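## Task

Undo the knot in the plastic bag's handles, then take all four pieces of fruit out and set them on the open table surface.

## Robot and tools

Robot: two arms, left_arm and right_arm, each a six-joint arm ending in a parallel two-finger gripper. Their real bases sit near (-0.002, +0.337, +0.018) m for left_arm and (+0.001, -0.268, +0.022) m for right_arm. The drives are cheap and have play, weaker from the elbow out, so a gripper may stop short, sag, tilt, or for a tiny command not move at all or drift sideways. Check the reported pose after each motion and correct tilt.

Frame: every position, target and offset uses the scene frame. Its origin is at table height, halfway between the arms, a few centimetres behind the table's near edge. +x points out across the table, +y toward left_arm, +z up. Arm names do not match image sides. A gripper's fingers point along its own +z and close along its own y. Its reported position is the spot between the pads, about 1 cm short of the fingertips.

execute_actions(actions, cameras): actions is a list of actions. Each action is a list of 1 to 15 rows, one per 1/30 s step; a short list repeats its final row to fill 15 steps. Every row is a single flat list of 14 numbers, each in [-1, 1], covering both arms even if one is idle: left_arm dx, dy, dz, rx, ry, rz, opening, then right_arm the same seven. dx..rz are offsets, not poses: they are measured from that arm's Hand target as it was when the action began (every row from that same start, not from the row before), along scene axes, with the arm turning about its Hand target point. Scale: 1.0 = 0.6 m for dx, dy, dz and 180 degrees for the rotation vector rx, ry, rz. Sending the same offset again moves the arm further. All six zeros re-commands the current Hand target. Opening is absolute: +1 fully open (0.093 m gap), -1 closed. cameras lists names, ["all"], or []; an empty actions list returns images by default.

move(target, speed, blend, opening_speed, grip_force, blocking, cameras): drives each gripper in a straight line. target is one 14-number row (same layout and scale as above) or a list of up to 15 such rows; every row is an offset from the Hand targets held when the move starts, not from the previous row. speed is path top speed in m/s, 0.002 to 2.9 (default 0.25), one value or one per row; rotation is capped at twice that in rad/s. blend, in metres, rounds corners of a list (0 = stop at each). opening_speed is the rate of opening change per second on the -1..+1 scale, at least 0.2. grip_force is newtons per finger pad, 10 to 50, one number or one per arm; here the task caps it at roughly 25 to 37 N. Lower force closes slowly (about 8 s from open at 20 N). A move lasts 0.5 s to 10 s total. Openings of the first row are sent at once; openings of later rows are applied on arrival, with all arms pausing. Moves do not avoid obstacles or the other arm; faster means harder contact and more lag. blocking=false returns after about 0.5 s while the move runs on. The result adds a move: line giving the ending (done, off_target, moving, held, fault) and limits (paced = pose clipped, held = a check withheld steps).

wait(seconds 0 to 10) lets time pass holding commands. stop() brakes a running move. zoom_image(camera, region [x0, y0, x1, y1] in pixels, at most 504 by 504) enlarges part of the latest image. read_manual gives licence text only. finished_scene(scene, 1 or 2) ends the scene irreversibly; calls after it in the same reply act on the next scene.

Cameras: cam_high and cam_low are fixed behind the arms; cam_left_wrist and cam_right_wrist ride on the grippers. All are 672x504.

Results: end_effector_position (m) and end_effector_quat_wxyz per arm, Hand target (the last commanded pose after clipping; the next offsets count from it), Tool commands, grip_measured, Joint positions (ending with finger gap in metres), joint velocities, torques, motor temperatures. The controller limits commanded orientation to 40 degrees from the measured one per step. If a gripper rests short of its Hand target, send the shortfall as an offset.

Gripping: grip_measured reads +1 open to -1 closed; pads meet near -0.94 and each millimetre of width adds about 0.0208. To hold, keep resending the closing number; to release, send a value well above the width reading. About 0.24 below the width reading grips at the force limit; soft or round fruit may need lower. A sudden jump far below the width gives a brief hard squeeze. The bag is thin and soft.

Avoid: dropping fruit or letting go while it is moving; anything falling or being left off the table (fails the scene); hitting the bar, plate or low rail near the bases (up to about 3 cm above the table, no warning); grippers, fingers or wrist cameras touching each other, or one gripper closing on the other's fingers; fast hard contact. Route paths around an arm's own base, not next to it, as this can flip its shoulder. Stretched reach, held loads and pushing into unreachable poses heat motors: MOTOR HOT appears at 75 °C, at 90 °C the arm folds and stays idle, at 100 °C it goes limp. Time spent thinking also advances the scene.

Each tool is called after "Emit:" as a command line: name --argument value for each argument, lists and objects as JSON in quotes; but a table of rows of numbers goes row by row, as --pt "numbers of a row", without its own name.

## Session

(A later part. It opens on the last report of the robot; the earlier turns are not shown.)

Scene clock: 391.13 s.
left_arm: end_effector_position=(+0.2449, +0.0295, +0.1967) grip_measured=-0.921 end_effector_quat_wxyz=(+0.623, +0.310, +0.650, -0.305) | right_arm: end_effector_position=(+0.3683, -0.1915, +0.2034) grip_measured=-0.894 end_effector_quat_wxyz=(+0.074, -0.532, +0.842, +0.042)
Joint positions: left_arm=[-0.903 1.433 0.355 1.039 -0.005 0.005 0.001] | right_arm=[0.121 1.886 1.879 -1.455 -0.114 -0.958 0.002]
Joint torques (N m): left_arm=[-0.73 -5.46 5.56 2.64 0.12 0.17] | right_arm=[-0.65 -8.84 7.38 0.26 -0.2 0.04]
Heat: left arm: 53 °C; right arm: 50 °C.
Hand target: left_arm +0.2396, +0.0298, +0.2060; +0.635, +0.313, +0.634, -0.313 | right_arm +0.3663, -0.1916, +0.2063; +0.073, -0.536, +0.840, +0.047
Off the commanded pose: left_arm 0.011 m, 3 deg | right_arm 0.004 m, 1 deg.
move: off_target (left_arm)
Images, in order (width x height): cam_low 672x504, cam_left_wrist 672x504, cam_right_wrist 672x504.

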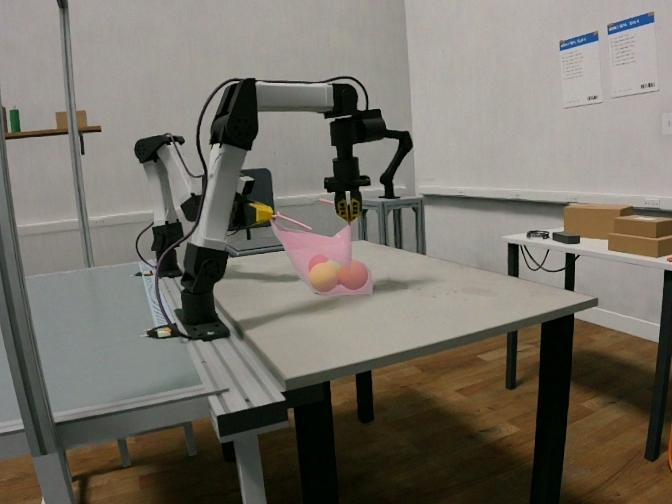

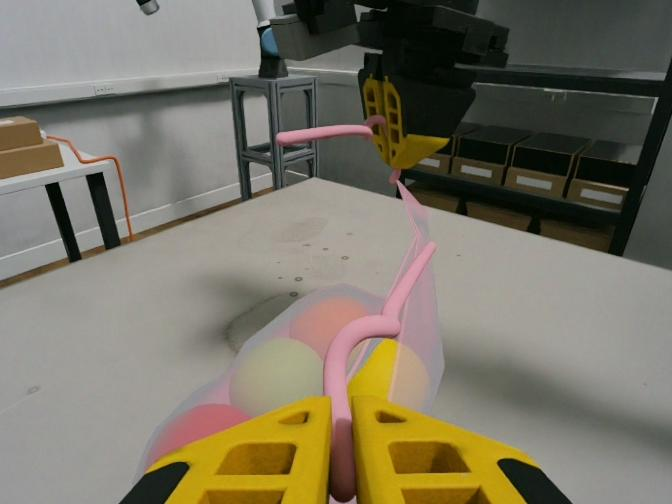

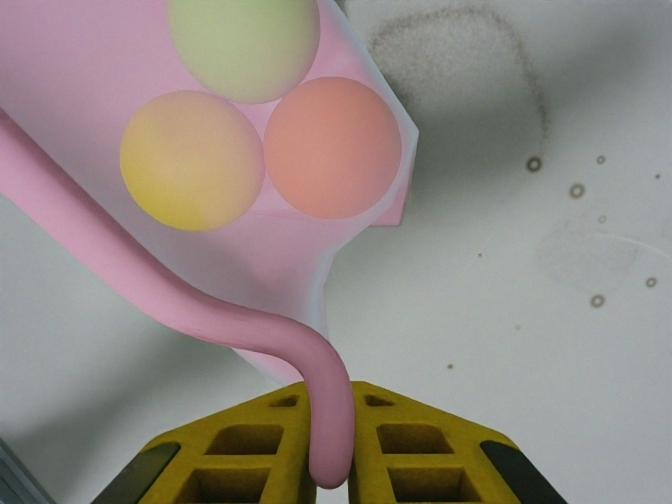

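Emit:
wait --seconds 0.1 --cameras '["cam_high","cam_low"]'

Emit:
zoom_image --camera "cam_high" --region '[300, 130, 450, 290]'

Emit:
zoom_image --camera "cam_low" --region '[240, 180, 400, 310]'

Scene clock: 395.77 s.
left_arm: end_effector_position=(+0.2449, +0.0295, +0.1967) grip_measured=-0.921 end_effector_quat_wxyz=(+0.623, +0.310, +0.650, -0.305) | right_arm: end_effector_position=(+0.3683, -0.1915, +0.2034) grip_measured=-0.894 end_effector_quat_wxyz=(+0.074, -0.533, +0.842, +0.042)
Joint positions: left_arm=[-0.903 1.433 0.355 1.039 -0.005 0.005 0.001] | right_arm=[0.121 1.886 1.879 -1.455 -0.114 -0.959 0.002]
Joint torques (N m): left_arm=[-0.62 -5.38 5.49 2.67 0.11 0.13] | right_arm=[-0.58 -9.03 7.21 0.28 -0.2 0.05]
Motor temperatures (°C): left_arm=[22 29 41 55 21 24 22] | right_arm=[24 51 43 25 24 26 25]
Heat: left arm: 55 °C; right arm: 51 °C.
Hand target: left_arm +0.2396, +0.0298, +0.2060; +0.635, +0.313, +0.634, -0.313 | right_arm +0.3663, -0.1916, +0.2063; +0.073, -0.536, +0.840, +0.047
Tool commands: left_gripper/opening=-1.0 right_gripper/opening=-1.0
Off the commanded pose: left_arm 0.011 m, 3 deg | right_arm 0.004 m, 1 deg.
wait: 0.10 s; at rest from the start
Images, in order (width x height): cam_high 672x504, cam_low 672x504.

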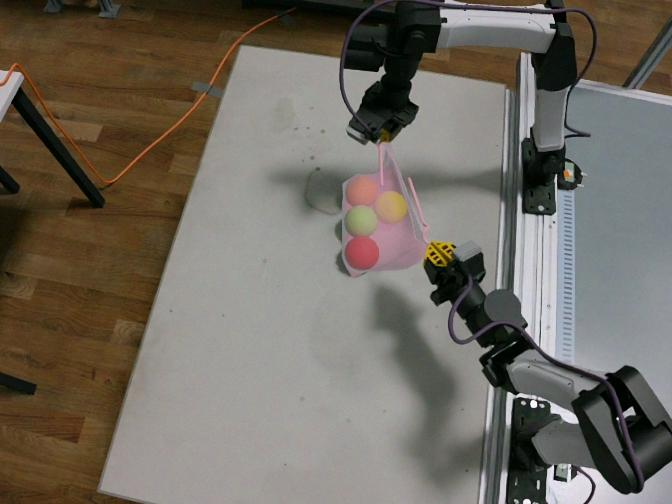

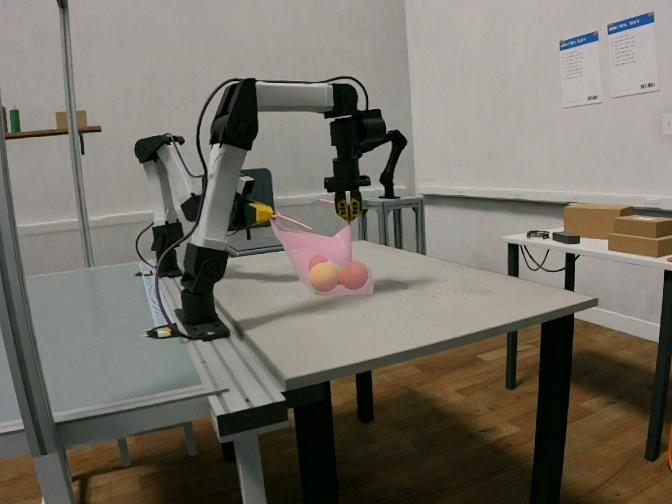

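Scaled by 3.150 from the camera's 672x504 image, which has a finer 960x720 frame.

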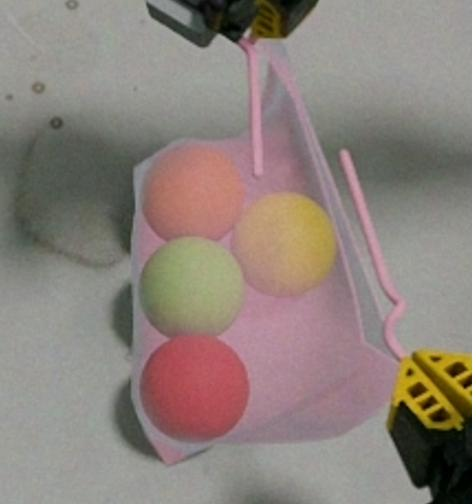

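Scaled by 3.150 from the camera's 672x504 image, which has a finer 960x720 frame.

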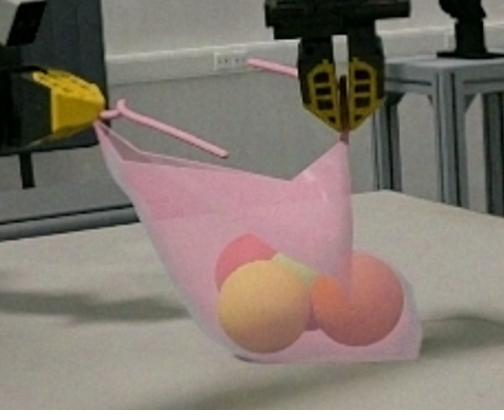

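Emit:
move --target '[0.159,0.0637,-0.16,0.0509,0.1036,0.2886,-1,0.031,0.036,-0.094,0,0,0.3056,-1]' --speed 0.12 --cameras '["cam_high","cam_low","cam_left_wrist","cam_right_wrist"]'

Emit:
zoom_image --camera "cam_high" --region '[300, 130, 450, 290]'

Emit:
zoom_image --camera "cam_low" --region '[260, 190, 420, 310]'

Scene clock: 499.37 s.
left_arm: end_effector_position=(+0.3312, +0.0641, +0.1134) grip_measured=-0.921 end_effector_quat_wxyz=(+0.579, +0.005, +0.815, -0.020) | right_arm: end_effector_position=(+0.3834, -0.1751, +0.1511) grip_measured=-0.894 end_effector_quat_wxyz=(-0.045, +0.858, -0.506, -0.070)
Joint positions: left_arm=[-0.998 1.807 0.754 0.523 -0.894 -0.444 0.001] | right_arm=[0.142 2.092 1.966 -1.487 -0.14 -1.892 0.002]
Joint torques (N m): left_arm=[0.38 -5.87 8.46 1.41 -0.63 -0.12] | right_arm=[0.66 -8.76 8.34 -0.05 -0.21 0.01]
Motor temperatures (°C): left_arm=[22 29 39 62 21 24 22] | right_arm=[24 52 42 24 24 26 25]
Heat: left arm: 62 °C; right arm: 52 °C.
Hand target: left_arm +0.3349, +0.0680, +0.1099; +0.573, +0.000, +0.819, +0.000 | right_arm +0.3849, -0.1701, +0.1500; -0.043, +0.863, -0.498, -0.075
Off the commanded pose: left_arm 0.006 m, 2 deg | right_arm 0.005 m, 1 deg.
move: done

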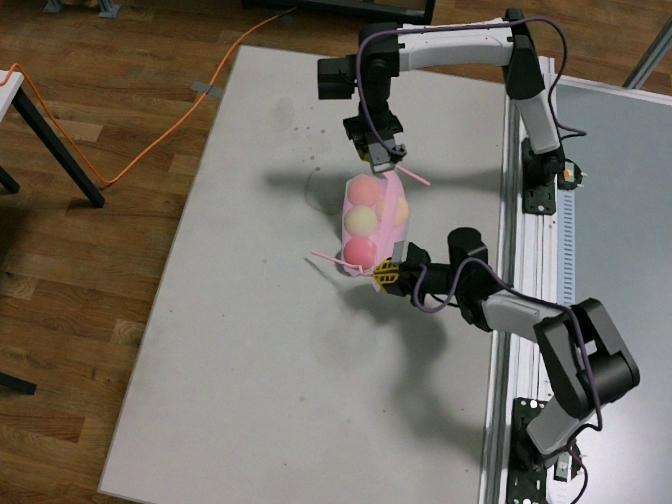

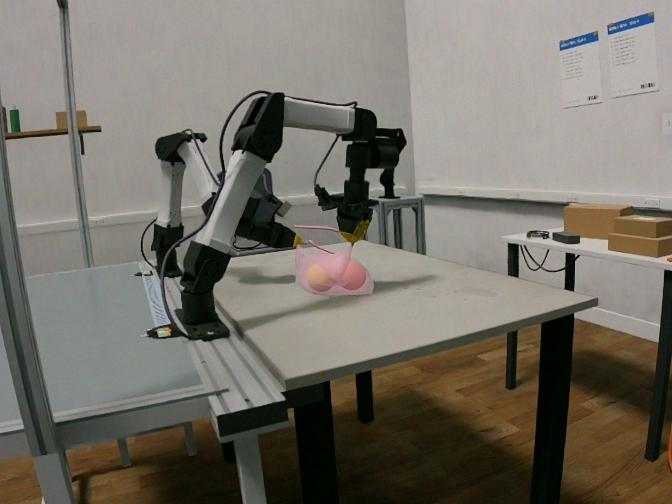

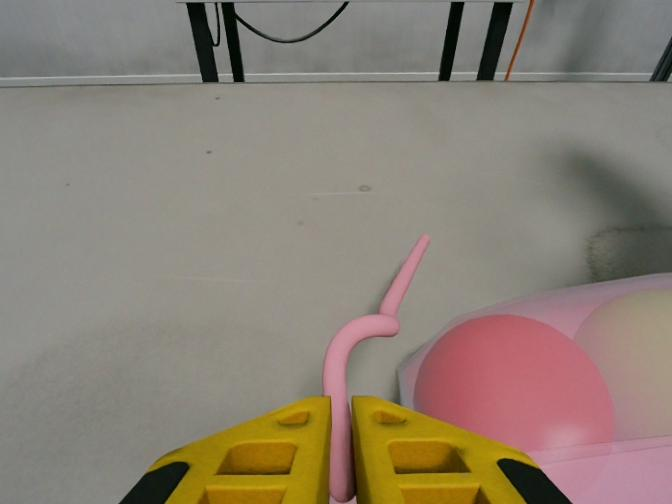

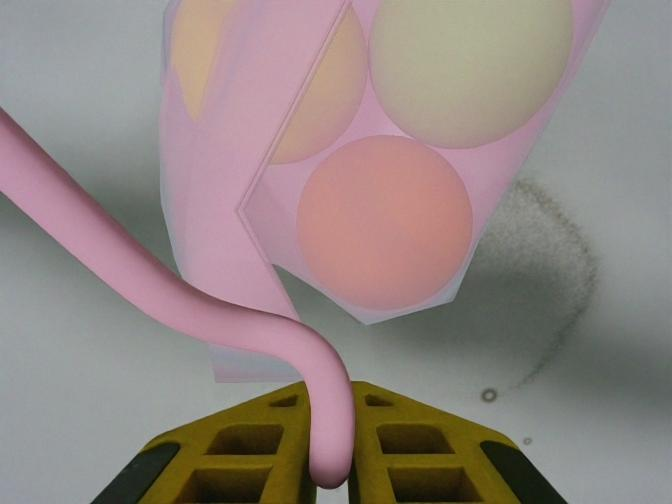

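Scaled by 3.150 from the camera's 672x504 image, which has a finer 960x720 frame.

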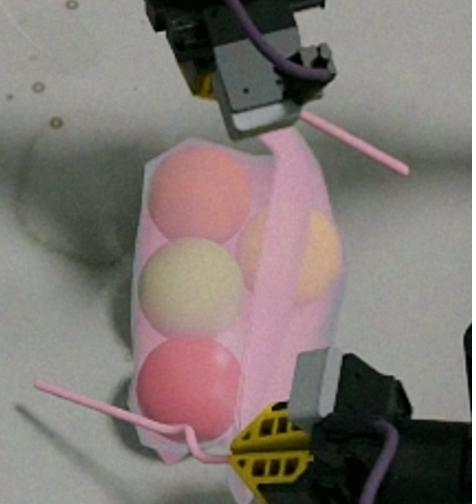

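Scaled by 3.150 from the camera's 672x504 image, which has a finer 960x720 frame.

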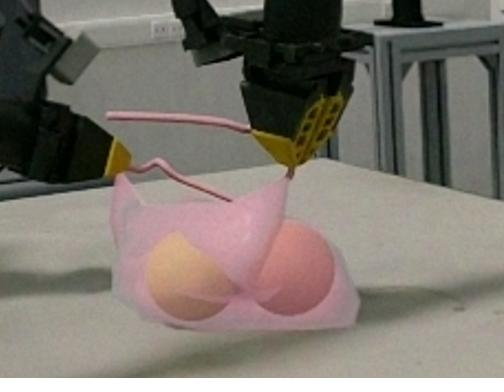

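Emit:
move --target '[0.025,-0.075,0.0,0,0,0,-1,-0.03,0.03,-0.01,0,0,0,-1]' --speed 0.12 --cameras '["cam_high","cam_low","cam_left_wrist","cam_right_wrist"]'

Emit:
zoom_image --camera "cam_high" --region '[300, 130, 450, 290]'

Emit:
zoom_image --camera "cam_low" --region '[260, 190, 420, 310]'

Scene clock: 518.13 s.
left_arm: end_effector_position=(+0.3505, +0.0243, +0.1136) grip_measured=-0.921 end_effector_quat_wxyz=(+0.579, -0.001, +0.815, -0.015) | right_arm: end_effector_position=(+0.3677, -0.1556, +0.1305) grip_measured=-0.894 end_effector_quat_wxyz=(-0.026, +0.863, -0.497, -0.089)
Joint positions: left_arm=[-1.016 1.944 0.961 0.428 -0.922 -0.473 0.001] | right_arm=[0.199 2.092 1.879 -1.447 -0.14 -1.86 0.002]
Joint torques (N m): left_arm=[-0.75 -6.93 8.88 1.35 -0.63 -0.09] | right_arm=[0.32 -14.09 4.88 0.1 -0.23 0.23]
Motor temperatures (°C): left_arm=[22 29 41 56 22 24 22] | right_arm=[24 51 42 24 24 26 25]
Heat: left arm: 56 °C; right arm: 51 °C.
Hand target: left_arm +0.3499, +0.0230, +0.1100; +0.573, +0.000, +0.819, +0.000 | right_arm +0.3668, -0.1521, +0.1439; -0.043, +0.863, -0.497, -0.075
Off the commanded pose: left_arm 0.004 m, 2 deg | right_arm 0.014 m, 3 deg.
move: off_target (right_arm)

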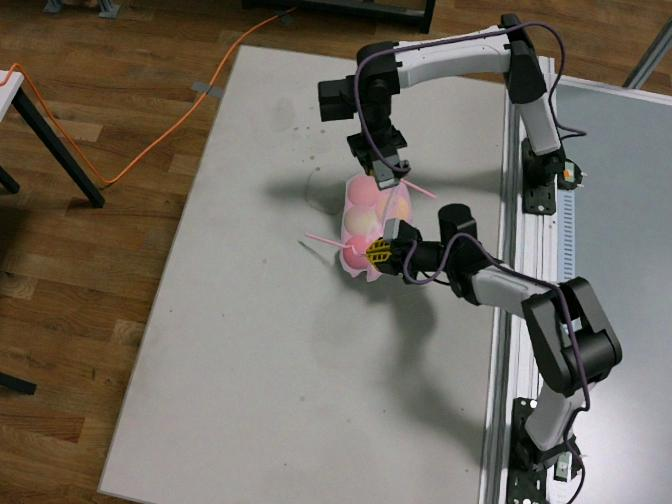

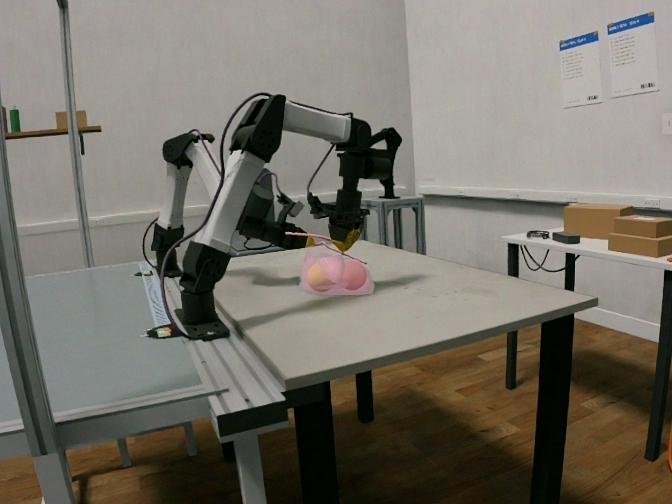

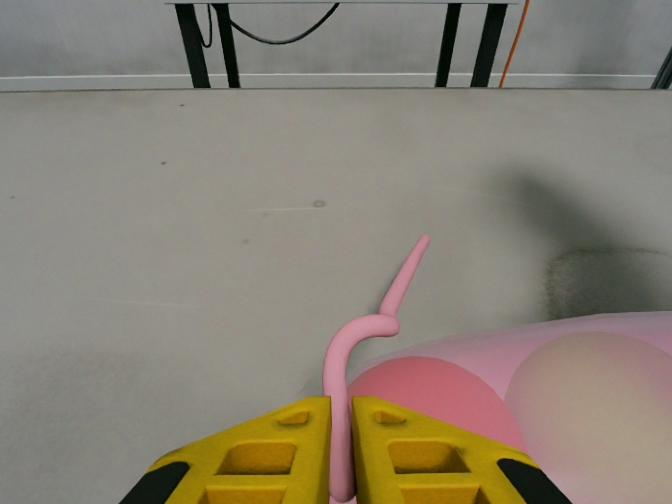

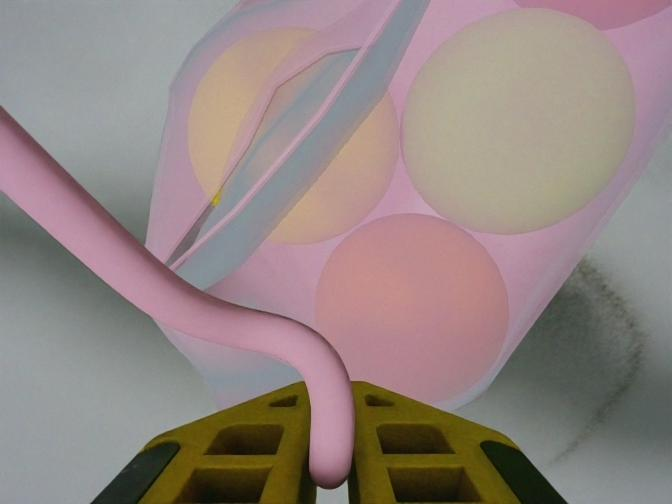

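Scaled by 3.150 from the camera's 672x504 image, which has a finer 960x720 frame.

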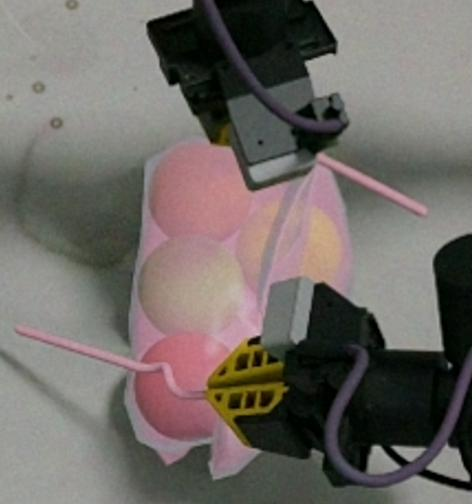

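Scaled by 3.150 from the camera's 672x504 image, which has a finer 960x720 frame.

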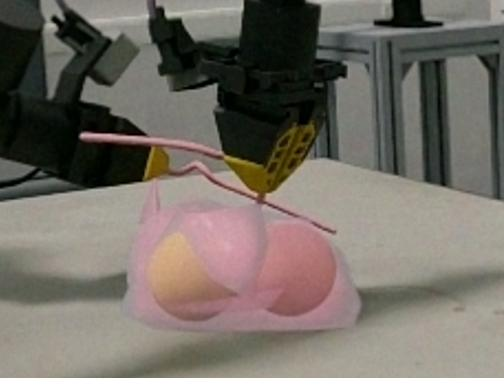

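Emit:
move --pt "0 0 0 0 0 0 -1 0.0137 -0.0165 -0.0865 0 0 0 -1" --pt "0 0 0 0 0 0 -1 0.0137 -0.0165 -0.0865 0 0 0 -0.3" --speed 0.1 --opening_speed 0.6 --cameras '["cam_high","cam_low","cam_right_wrist"]'

Emit:
zoom_image --camera "cam_low" --region '[260, 190, 420, 310]'

Scene clock: 536.33 s.
left_arm: end_effector_position=(+0.3504, +0.0244, +0.1134) grip_measured=-0.921 end_effector_quat_wxyz=(+0.579, -0.001, +0.816, -0.015) | right_arm: end_effector_position=(+0.3749, -0.1614, +0.0922) grip_measured=-0.303 end_effector_quat_wxyz=(-0.038, +0.861, -0.501, -0.077)
Joint positions: left_arm=[-1.016 1.944 0.961 0.427 -0.922 -0.474 0.001] | right_arm=[0.178 2.09 1.727 -1.266 -0.14 -1.871 0.031]
Joint torques (N m): left_arm=[-0.73 -7.02 8.95 1.39 -0.63 -0.11] | right_arm=[-0.72 -11.28 4.81 0.18 -0.21 0.03]
Motor temperatures (°C): left_arm=[22 31 43 52 22 24 22] | right_arm=[24 56 41 24 24 26 25]
Heat: left arm: 52 °C; right arm: 56 °C.
Hand target: left_arm +0.3499, +0.0230, +0.1101; +0.573, +0.000, +0.819, +0.000 | right_arm +0.3751, -0.1620, +0.0920; -0.043, +0.863, -0.497, -0.075
Off the commanded pose: left_arm 0.004 m, 2 deg | right_arm 0.001 m, 1 deg.
move: done
Images, in order (width x height): cam_high 672x504, cam_low 672x504, cam_right_wrist 672x504.

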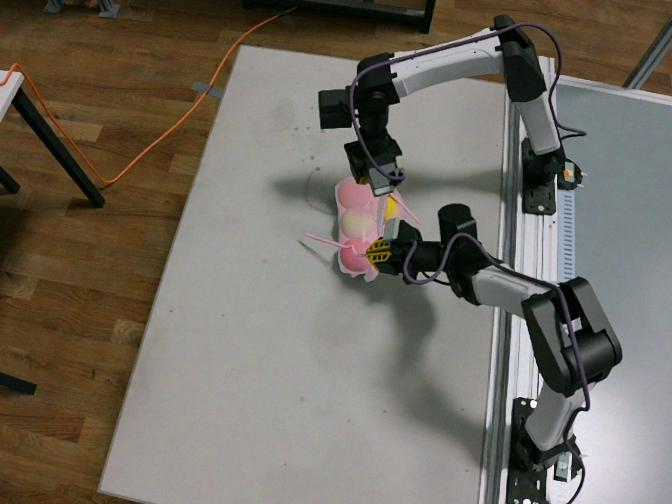

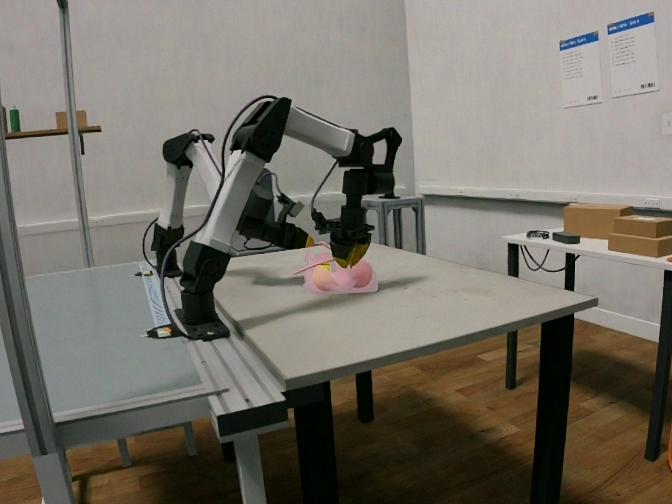

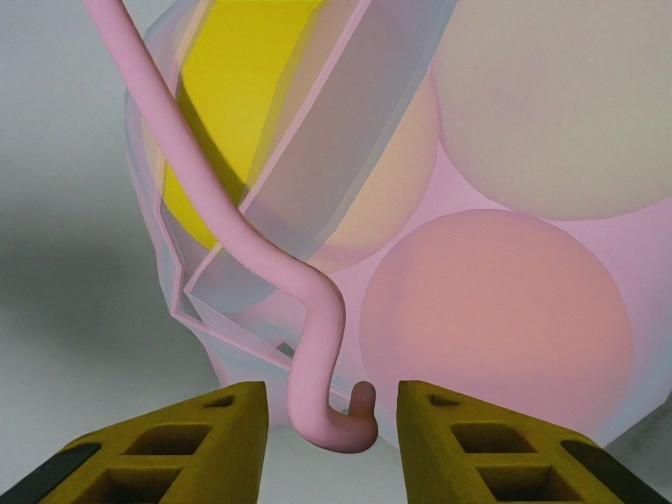

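Scaled by 3.150 from the camera's 672x504 image, which has a finer 960x720 frame.

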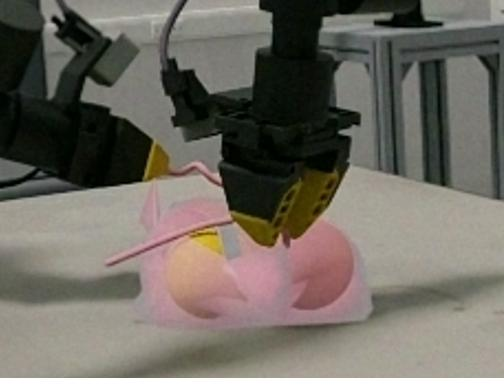

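Emit:
move --pt "0 0 0 0 0 0 -1 0 0 0.13 0 0 0 -0.3" --pt "0 0 0 0 0 0 -1 -0.15 0.07 0.13 0.0280 -0.0237 -0.7774 -0.3" --speed '[0.15,0.4]' --cameras '["cam_high","cam_low","cam_right_wrist"]'

Emit:
zoom_image --camera "cam_high" --region '[300, 140, 450, 300]'

Emit:
zoom_image --camera "cam_low" --region '[260, 190, 420, 310]'

Scene clock: 555.37 s.
left_arm: end_effector_position=(+0.3504, +0.0244, +0.1134) grip_measured=-0.921 end_effector_quat_wxyz=(+0.579, -0.001, +0.816, -0.015) | right_arm: end_effector_position=(+0.2881, -0.1196, +0.1644) grip_measured=-0.302 end_effector_quat_wxyz=(+0.125, +0.171, +0.977, -0.021)
Joint positions: left_arm=[-1.016 1.944 0.961 0.427 -0.922 -0.474 0.001] | right_arm=[0.56 1.622 1.384 -1.185 0.225 0.931 0.031]
Joint torques (N m): left_arm=[-0.76 -6.98 8.81 1.38 -0.62 -0.11] | right_arm=[0.46 -7.86 7.05 0.32 0.32 0.21]
Motor temperatures (°C): left_arm=[22 32 44 50 22 24 22] | right_arm=[24 57 40 24 24 26 25]
Heat: left arm: 50 °C; right arm: 57 °C.
Hand target: left_arm +0.3499, +0.0230, +0.1101; +0.574, +0.000, +0.819, +0.000 | right_arm +0.2851, -0.1200, +0.1701; +0.129, +0.172, +0.976, -0.023
Off the commanded pose: left_arm 0.004 m, 2 deg | right_arm 0.006 m, 1 deg.
move: done
Images, in order (width x height): cam_high 672x504, cam_low 672x504, cam_right_wrist 672x504.

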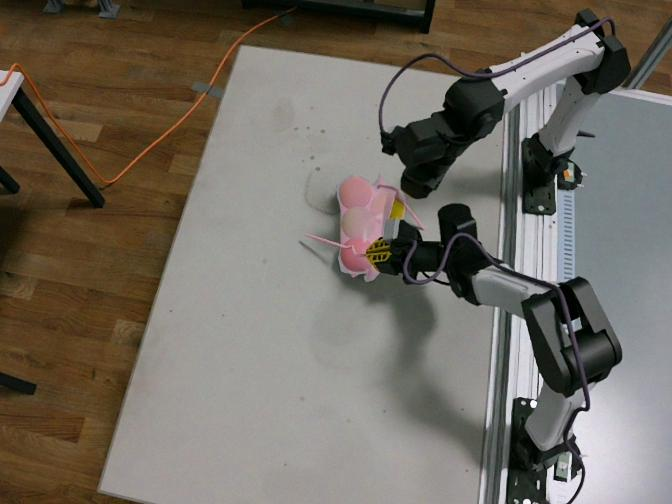

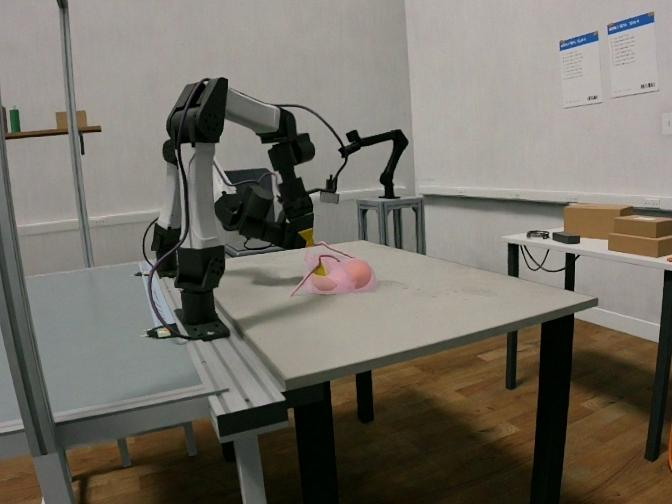

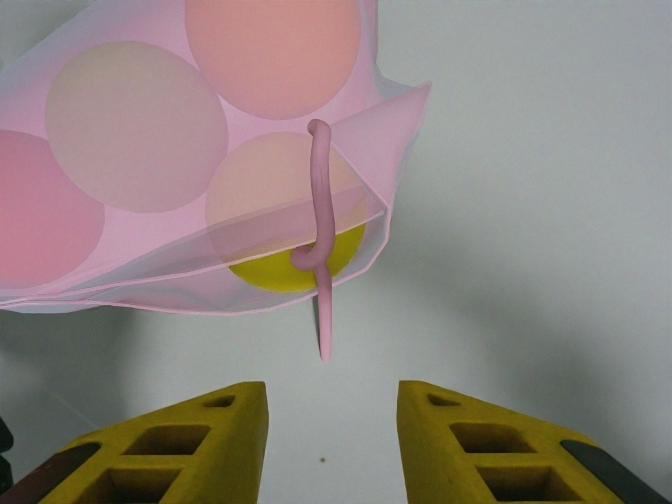

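Scaled by 3.150 from the camera's 672x504 image, which has a finer 960x720 frame.

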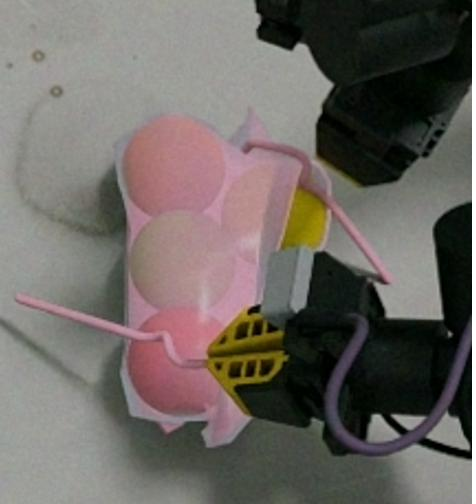

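Scaled by 3.150 from the camera's 672x504 image, which has a finer 960x720 frame.

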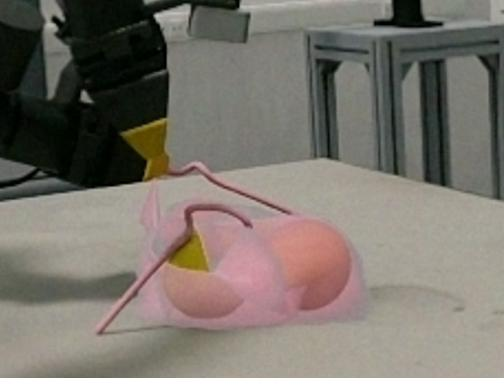

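Emit:
move --pt "0.0168 0.075 -0.07 0 0 0 -1 0 0 0 0 0 0 -0.3" --pt "0.0168 0.075 -0.07 0 0 0 -0.2 0 0 0 0 0 0 -0.3" --pt "-0.15 0.075 0.0 0 0 0 -0.2 0 0 0 0 0 0 -0.3" --speed '[0.12,0.1,0.15]' --cameras '["cam_high","cam_low","cam_left_wrist","cam_right_wrist"]'

Emit:
zoom_image --camera "cam_high" --region '[300, 140, 450, 300]'

Emit:
zoom_image --camera "cam_low" --region '[260, 190, 420, 310]'

Scene clock: 580.63 s.
left_arm: end_effector_position=(+0.2607, +0.0663, +0.1029) grip_measured=-0.202 end_effector_quat_wxyz=(+0.570, +0.005, +0.821, -0.007) | right_arm: end_effector_position=(+0.2880, -0.1197, +0.1643) grip_measured=-0.302 end_effector_quat_wxyz=(+0.125, +0.171, +0.977, -0.021)
Joint positions: left_arm=[-1.204 1.723 0.682 0.27 -1.065 -0.698 0.036] | right_arm=[0.56 1.622 1.384 -1.185 0.225 0.932 0.031]
Joint torques (N m): left_arm=[-0.61 -7.41 7.25 1.23 -0.79 -0.08] | right_arm=[0.68 -7.92 7.1 0.33 0.32 0.22]
Heat: left arm: 49 °C; right arm: 54 °C.
Hand target: left_arm +0.2599, +0.0680, +0.1100; +0.574, +0.000, +0.819, +0.000 | right_arm +0.2851, -0.1200, +0.1701; +0.129, +0.172, +0.976, -0.023
Off the commanded pose: left_arm 0.007 m, 1 deg | right_arm 0.006 m, 1 deg.
move: done

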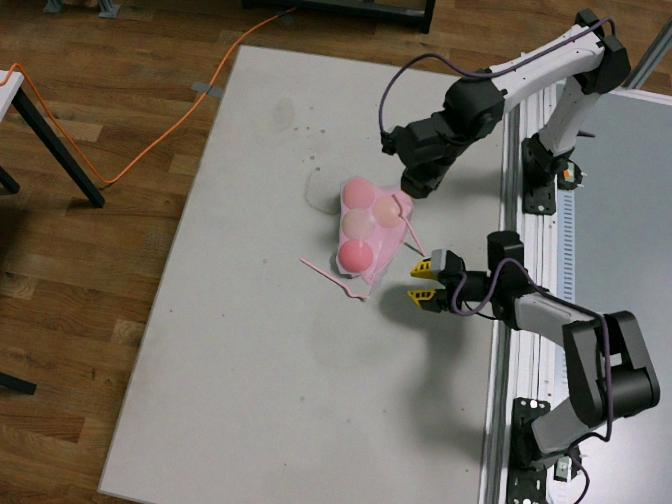

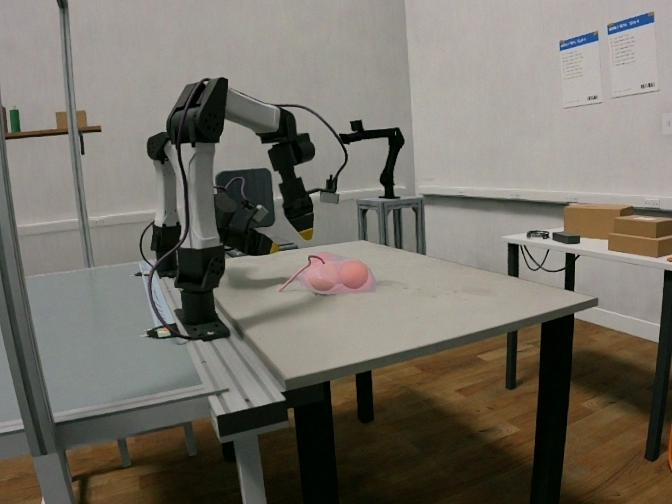

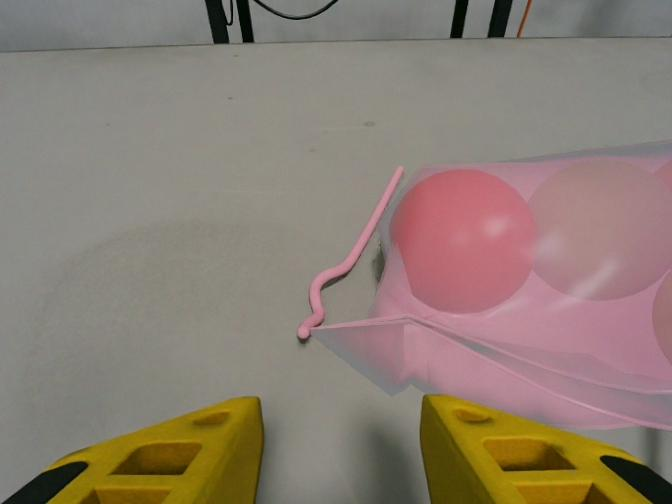

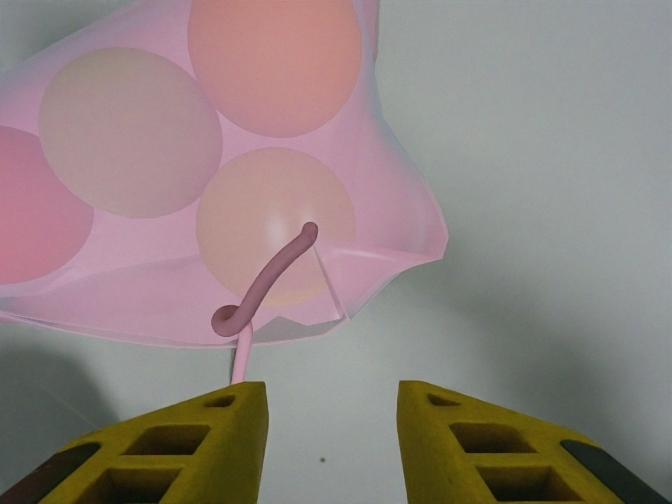

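Scaled by 3.150 from the camera's 672x504 image, which has a finer 960x720 frame.

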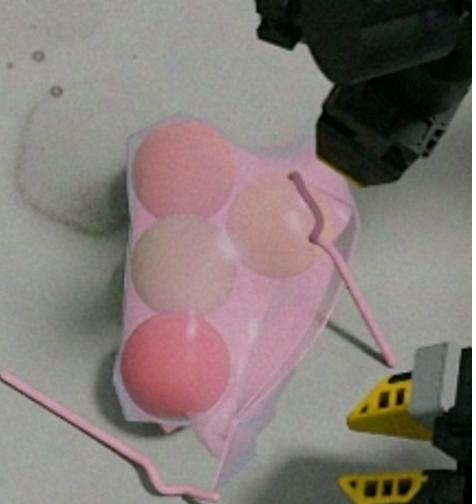

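Scaled by 3.150 from the camera's 672x504 image, which has a finer 960x720 frame.

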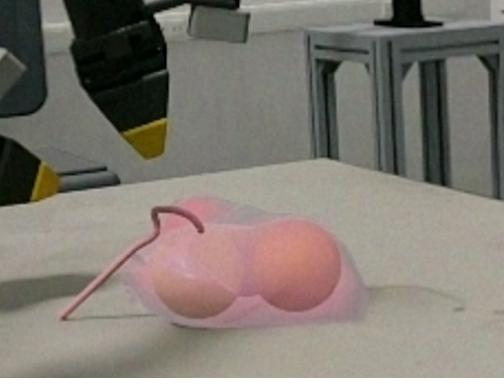

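Emit:
zoom_image --camera "cam_left_wrist" --region '[290, 260, 672, 460]'

Emit:
zoom_image --camera "cam_right_wrist" --region '[0, 200, 460, 400]'

Scaled by 1.319 from the camera's 672x504 image, which has a finer 960x720 frame.

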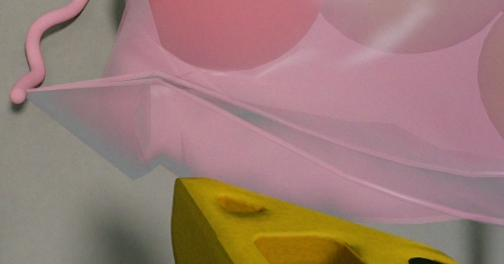

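Scaled by 1.096 from the camera's 672x504 image, which has a finer 960x720 frame.

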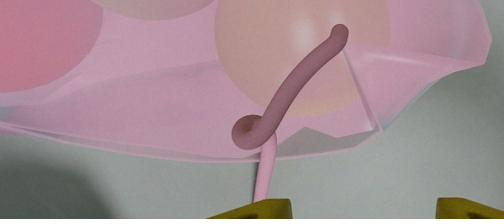

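Emit:
move --target '[0.0668,0.3367,0.1833,0.0291,0.3329,-0.0504,-0.2,-0.0385,0.1133,-0.0668,0.0247,0.0313,-0.1998,-0.3]' --speed 0.25 --cameras '["cam_high","cam_low","cam_right_wrist"]'

Emit:
zoom_image --camera "cam_low" --region '[260, 190, 420, 310]'

Scene clock: 639.40 s.
left_arm: end_effector_position=(+0.3027, +0.2711, +0.2164) grip_measured=-0.202 end_effector_quat_wxyz=(+0.096, +0.081, +0.992, -0.001) | right_arm: end_effector_position=(+0.2626, -0.0590, +0.1292) grip_measured=-0.302 end_effector_quat_wxyz=(+0.068, +0.468, +0.881, -0.033)
Joint positions: left_arm=[-0.244 1.559 1.564 -1.377 -0.042 -0.078 0.036] | right_arm=[0.723 1.838 1.507 -1.269 0.171 1.745 0.031]
Joint torques (N m): left_arm=[0.03 -4.75 9.46 0.52 0.17 0.17] | right_arm=[0.57 -7.1 8.54 0.04 0.07 0.21]
Motor temperatures (°C): left_arm=[22 32 43 44 22 24 22] | right_arm=[24 51 41 24 24 26 24]
Heat: left arm: 44 °C; right arm: 51 °C.
Hand target: left_arm +0.3000, +0.2700, +0.2199; +0.086, +0.087, +0.992, -0.008 | right_arm +0.2620, -0.0520, +0.1300; +0.061, +0.468, +0.881, -0.032
Off the commanded pose: left_arm 0.005 m, 1 deg | right_arm 0.007 m, 1 deg.
move: done
Images, in order (width x height): cam_high 672x504, cam_low 672x504, cam_right_wrist 672x504.

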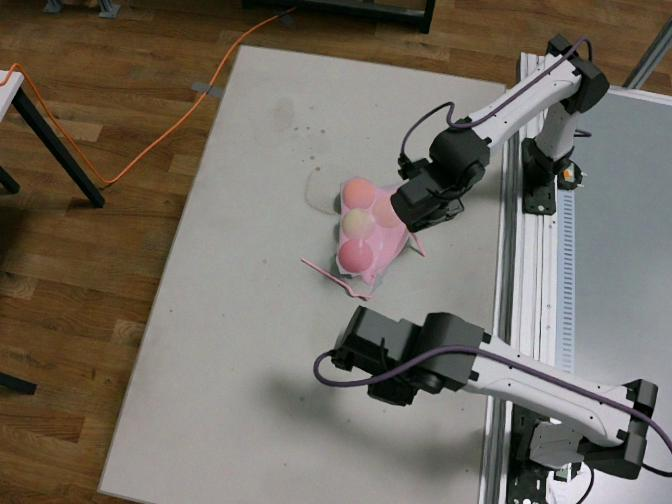

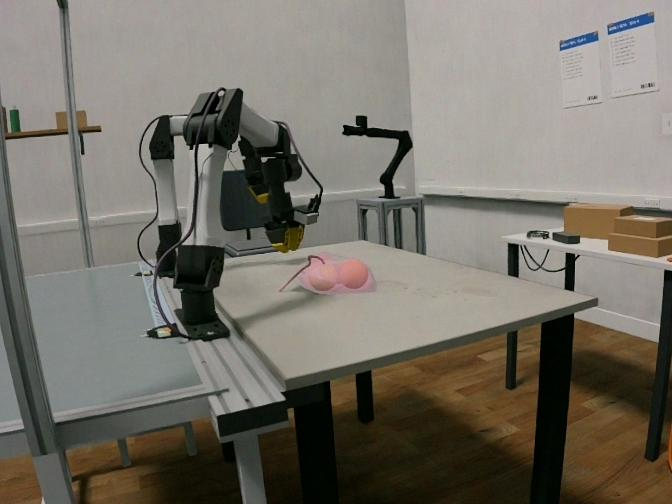

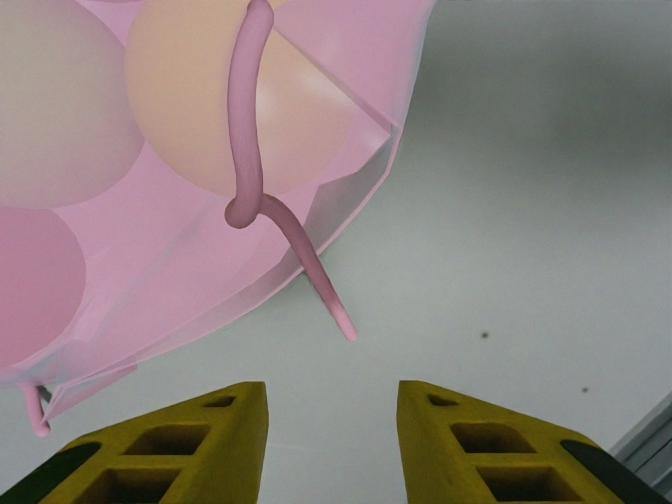

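Scaled by 3.150 from the camera's 672x504 image, which has a finer 960x720 frame.

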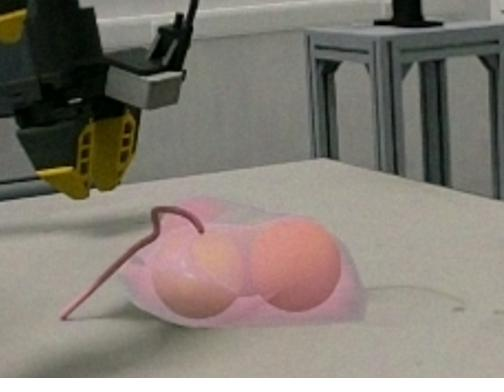

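Emit:
move --pt "0 0 0 0 0 0 -0.2 -0.0192 0.0208 -0.12 0 0 0 -0.3" --pt "0 0 0 0 0 0 -0.2 -0.0192 0.0208 -0.193 0 0 0 -0.3" --speed '[0.15,0.06]' --blend '[0.01,0]' --cameras '["cam_low","cam_right_wrist"]'

Emit:
zoom_image --camera "cam_low" --region '[260, 220, 380, 310]'

Scene clock: 652.60 s.
left_arm: end_effector_position=(+0.3026, +0.2711, +0.2164) grip_measured=-0.202 end_effector_quat_wxyz=(+0.096, +0.081, +0.992, -0.001) | right_arm: end_effector_position=(+0.2517, -0.0448, +0.0283) grip_measured=-0.302 end_effector_quat_wxyz=(+0.066, +0.467, +0.881, -0.037)
Joint positions: left_arm=[-0.244 1.559 1.564 -1.377 -0.042 -0.078 0.036] | right_arm=[0.768 1.959 1.25 -0.907 0.167 1.789 0.031]
Joint torques (N m): left_arm=[0.06 -4.71 9.44 0.51 0.18 0.16] | right_arm=[0.36 -6.71 3.81 0.55 0.05 0.24]
Heat: left arm: 43 °C; right arm: 50 °C.
Hand target: left_arm +0.3001, +0.2700, +0.2199; +0.086, +0.087, +0.992, -0.008 | right_arm +0.2504, -0.0396, +0.0141; +0.061, +0.468, +0.881, -0.033
Off the commanded pose: left_arm 0.005 m, 1 deg | right_arm 0.015 m, 1 deg.
move: off_target (right_arm)
Images, in order (width x height): cam_low 672x504, cam_right_wrist 672x504.

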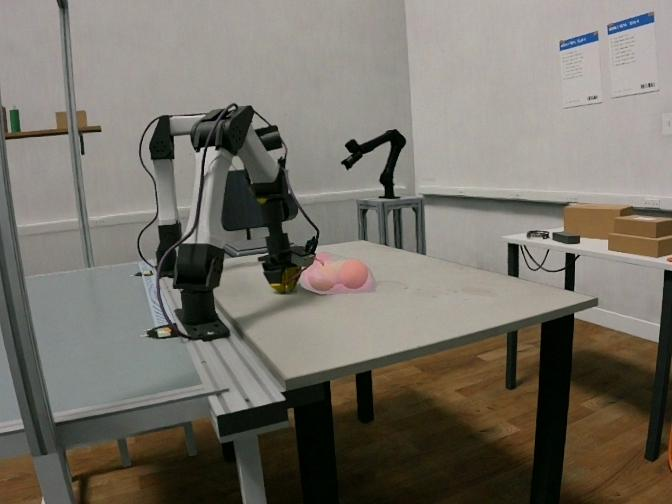

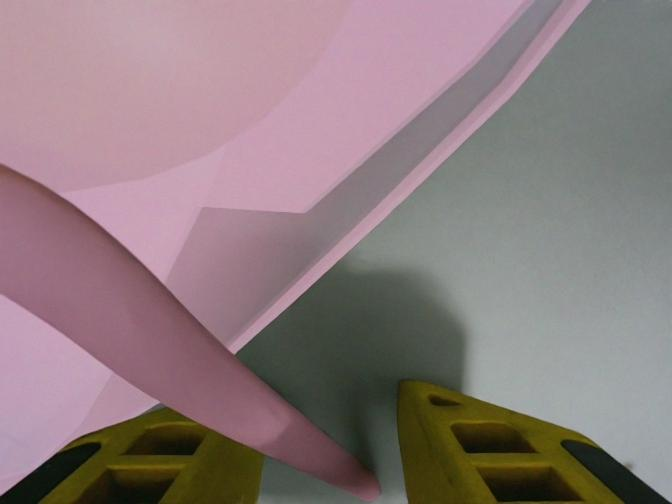

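Scaled by 4.200 from the camera's 672x504 image, which has a finer 960x720 frame.

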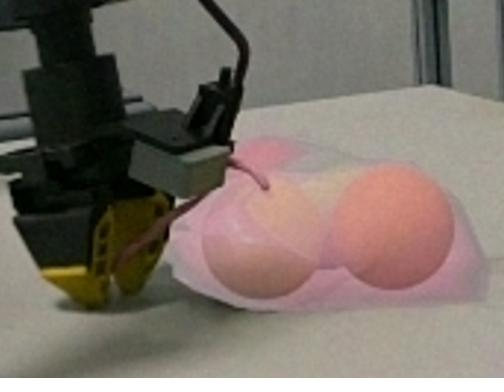

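Emit:
move --target '[0,0,0,0,0,0,-0.2,0,0,0,0,0,0,-1]' --speed 0.06 --opening_speed 0.6 --cameras '["cam_low","cam_right_wrist"]'

Scene clock: 660.40 s.
left_arm: end_effector_position=(+0.3026, +0.2711, +0.2164) grip_measured=-0.202 end_effector_quat_wxyz=(+0.096, +0.081, +0.992, -0.001) | right_arm: end_effector_position=(+0.2520, -0.0444, +0.0282) grip_measured=-0.894 end_effector_quat_wxyz=(+0.066, +0.467, +0.881, -0.036)
Joint positions: left_arm=[-0.244 1.559 1.564 -1.377 -0.042 -0.078 0.036] | right_arm=[0.768 1.959 1.25 -0.905 0.167 1.789 0.002]
Joint torques (N m): left_arm=[0.09 -4.77 9.37 0.52 0.18 0.19] | right_arm=[0.35 -6.74 3.85 0.54 0.07 0.22]
Heat: left arm: 43 °C; right arm: 49 °C.
Hand target: left_arm +0.3001, +0.2700, +0.2199; +0.086, +0.087, +0.992, -0.008 | right_arm +0.2504, -0.0396, +0.0141; +0.061, +0.468, +0.881, -0.033
Off the commanded pose: left_arm 0.005 m, 1 deg | right_arm 0.015 m, 1 deg.
move: off_target (right_arm)
Images, in order (width x height): cam_low 672x504, cam_right_wrist 672x504.

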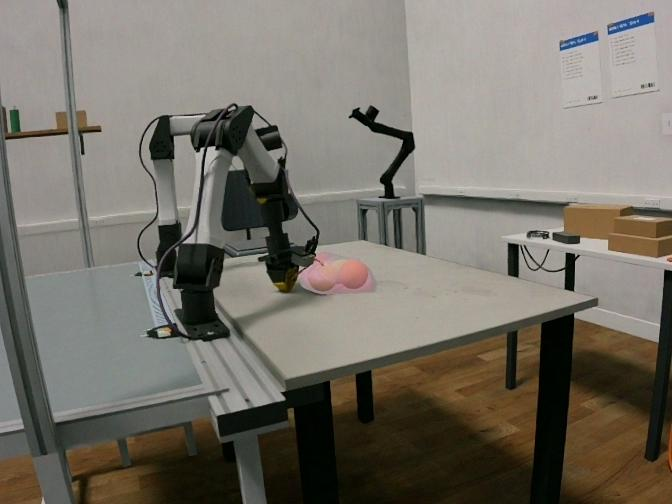

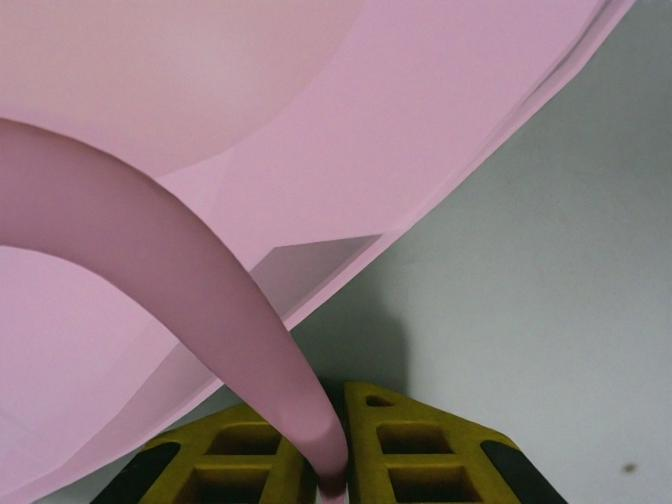

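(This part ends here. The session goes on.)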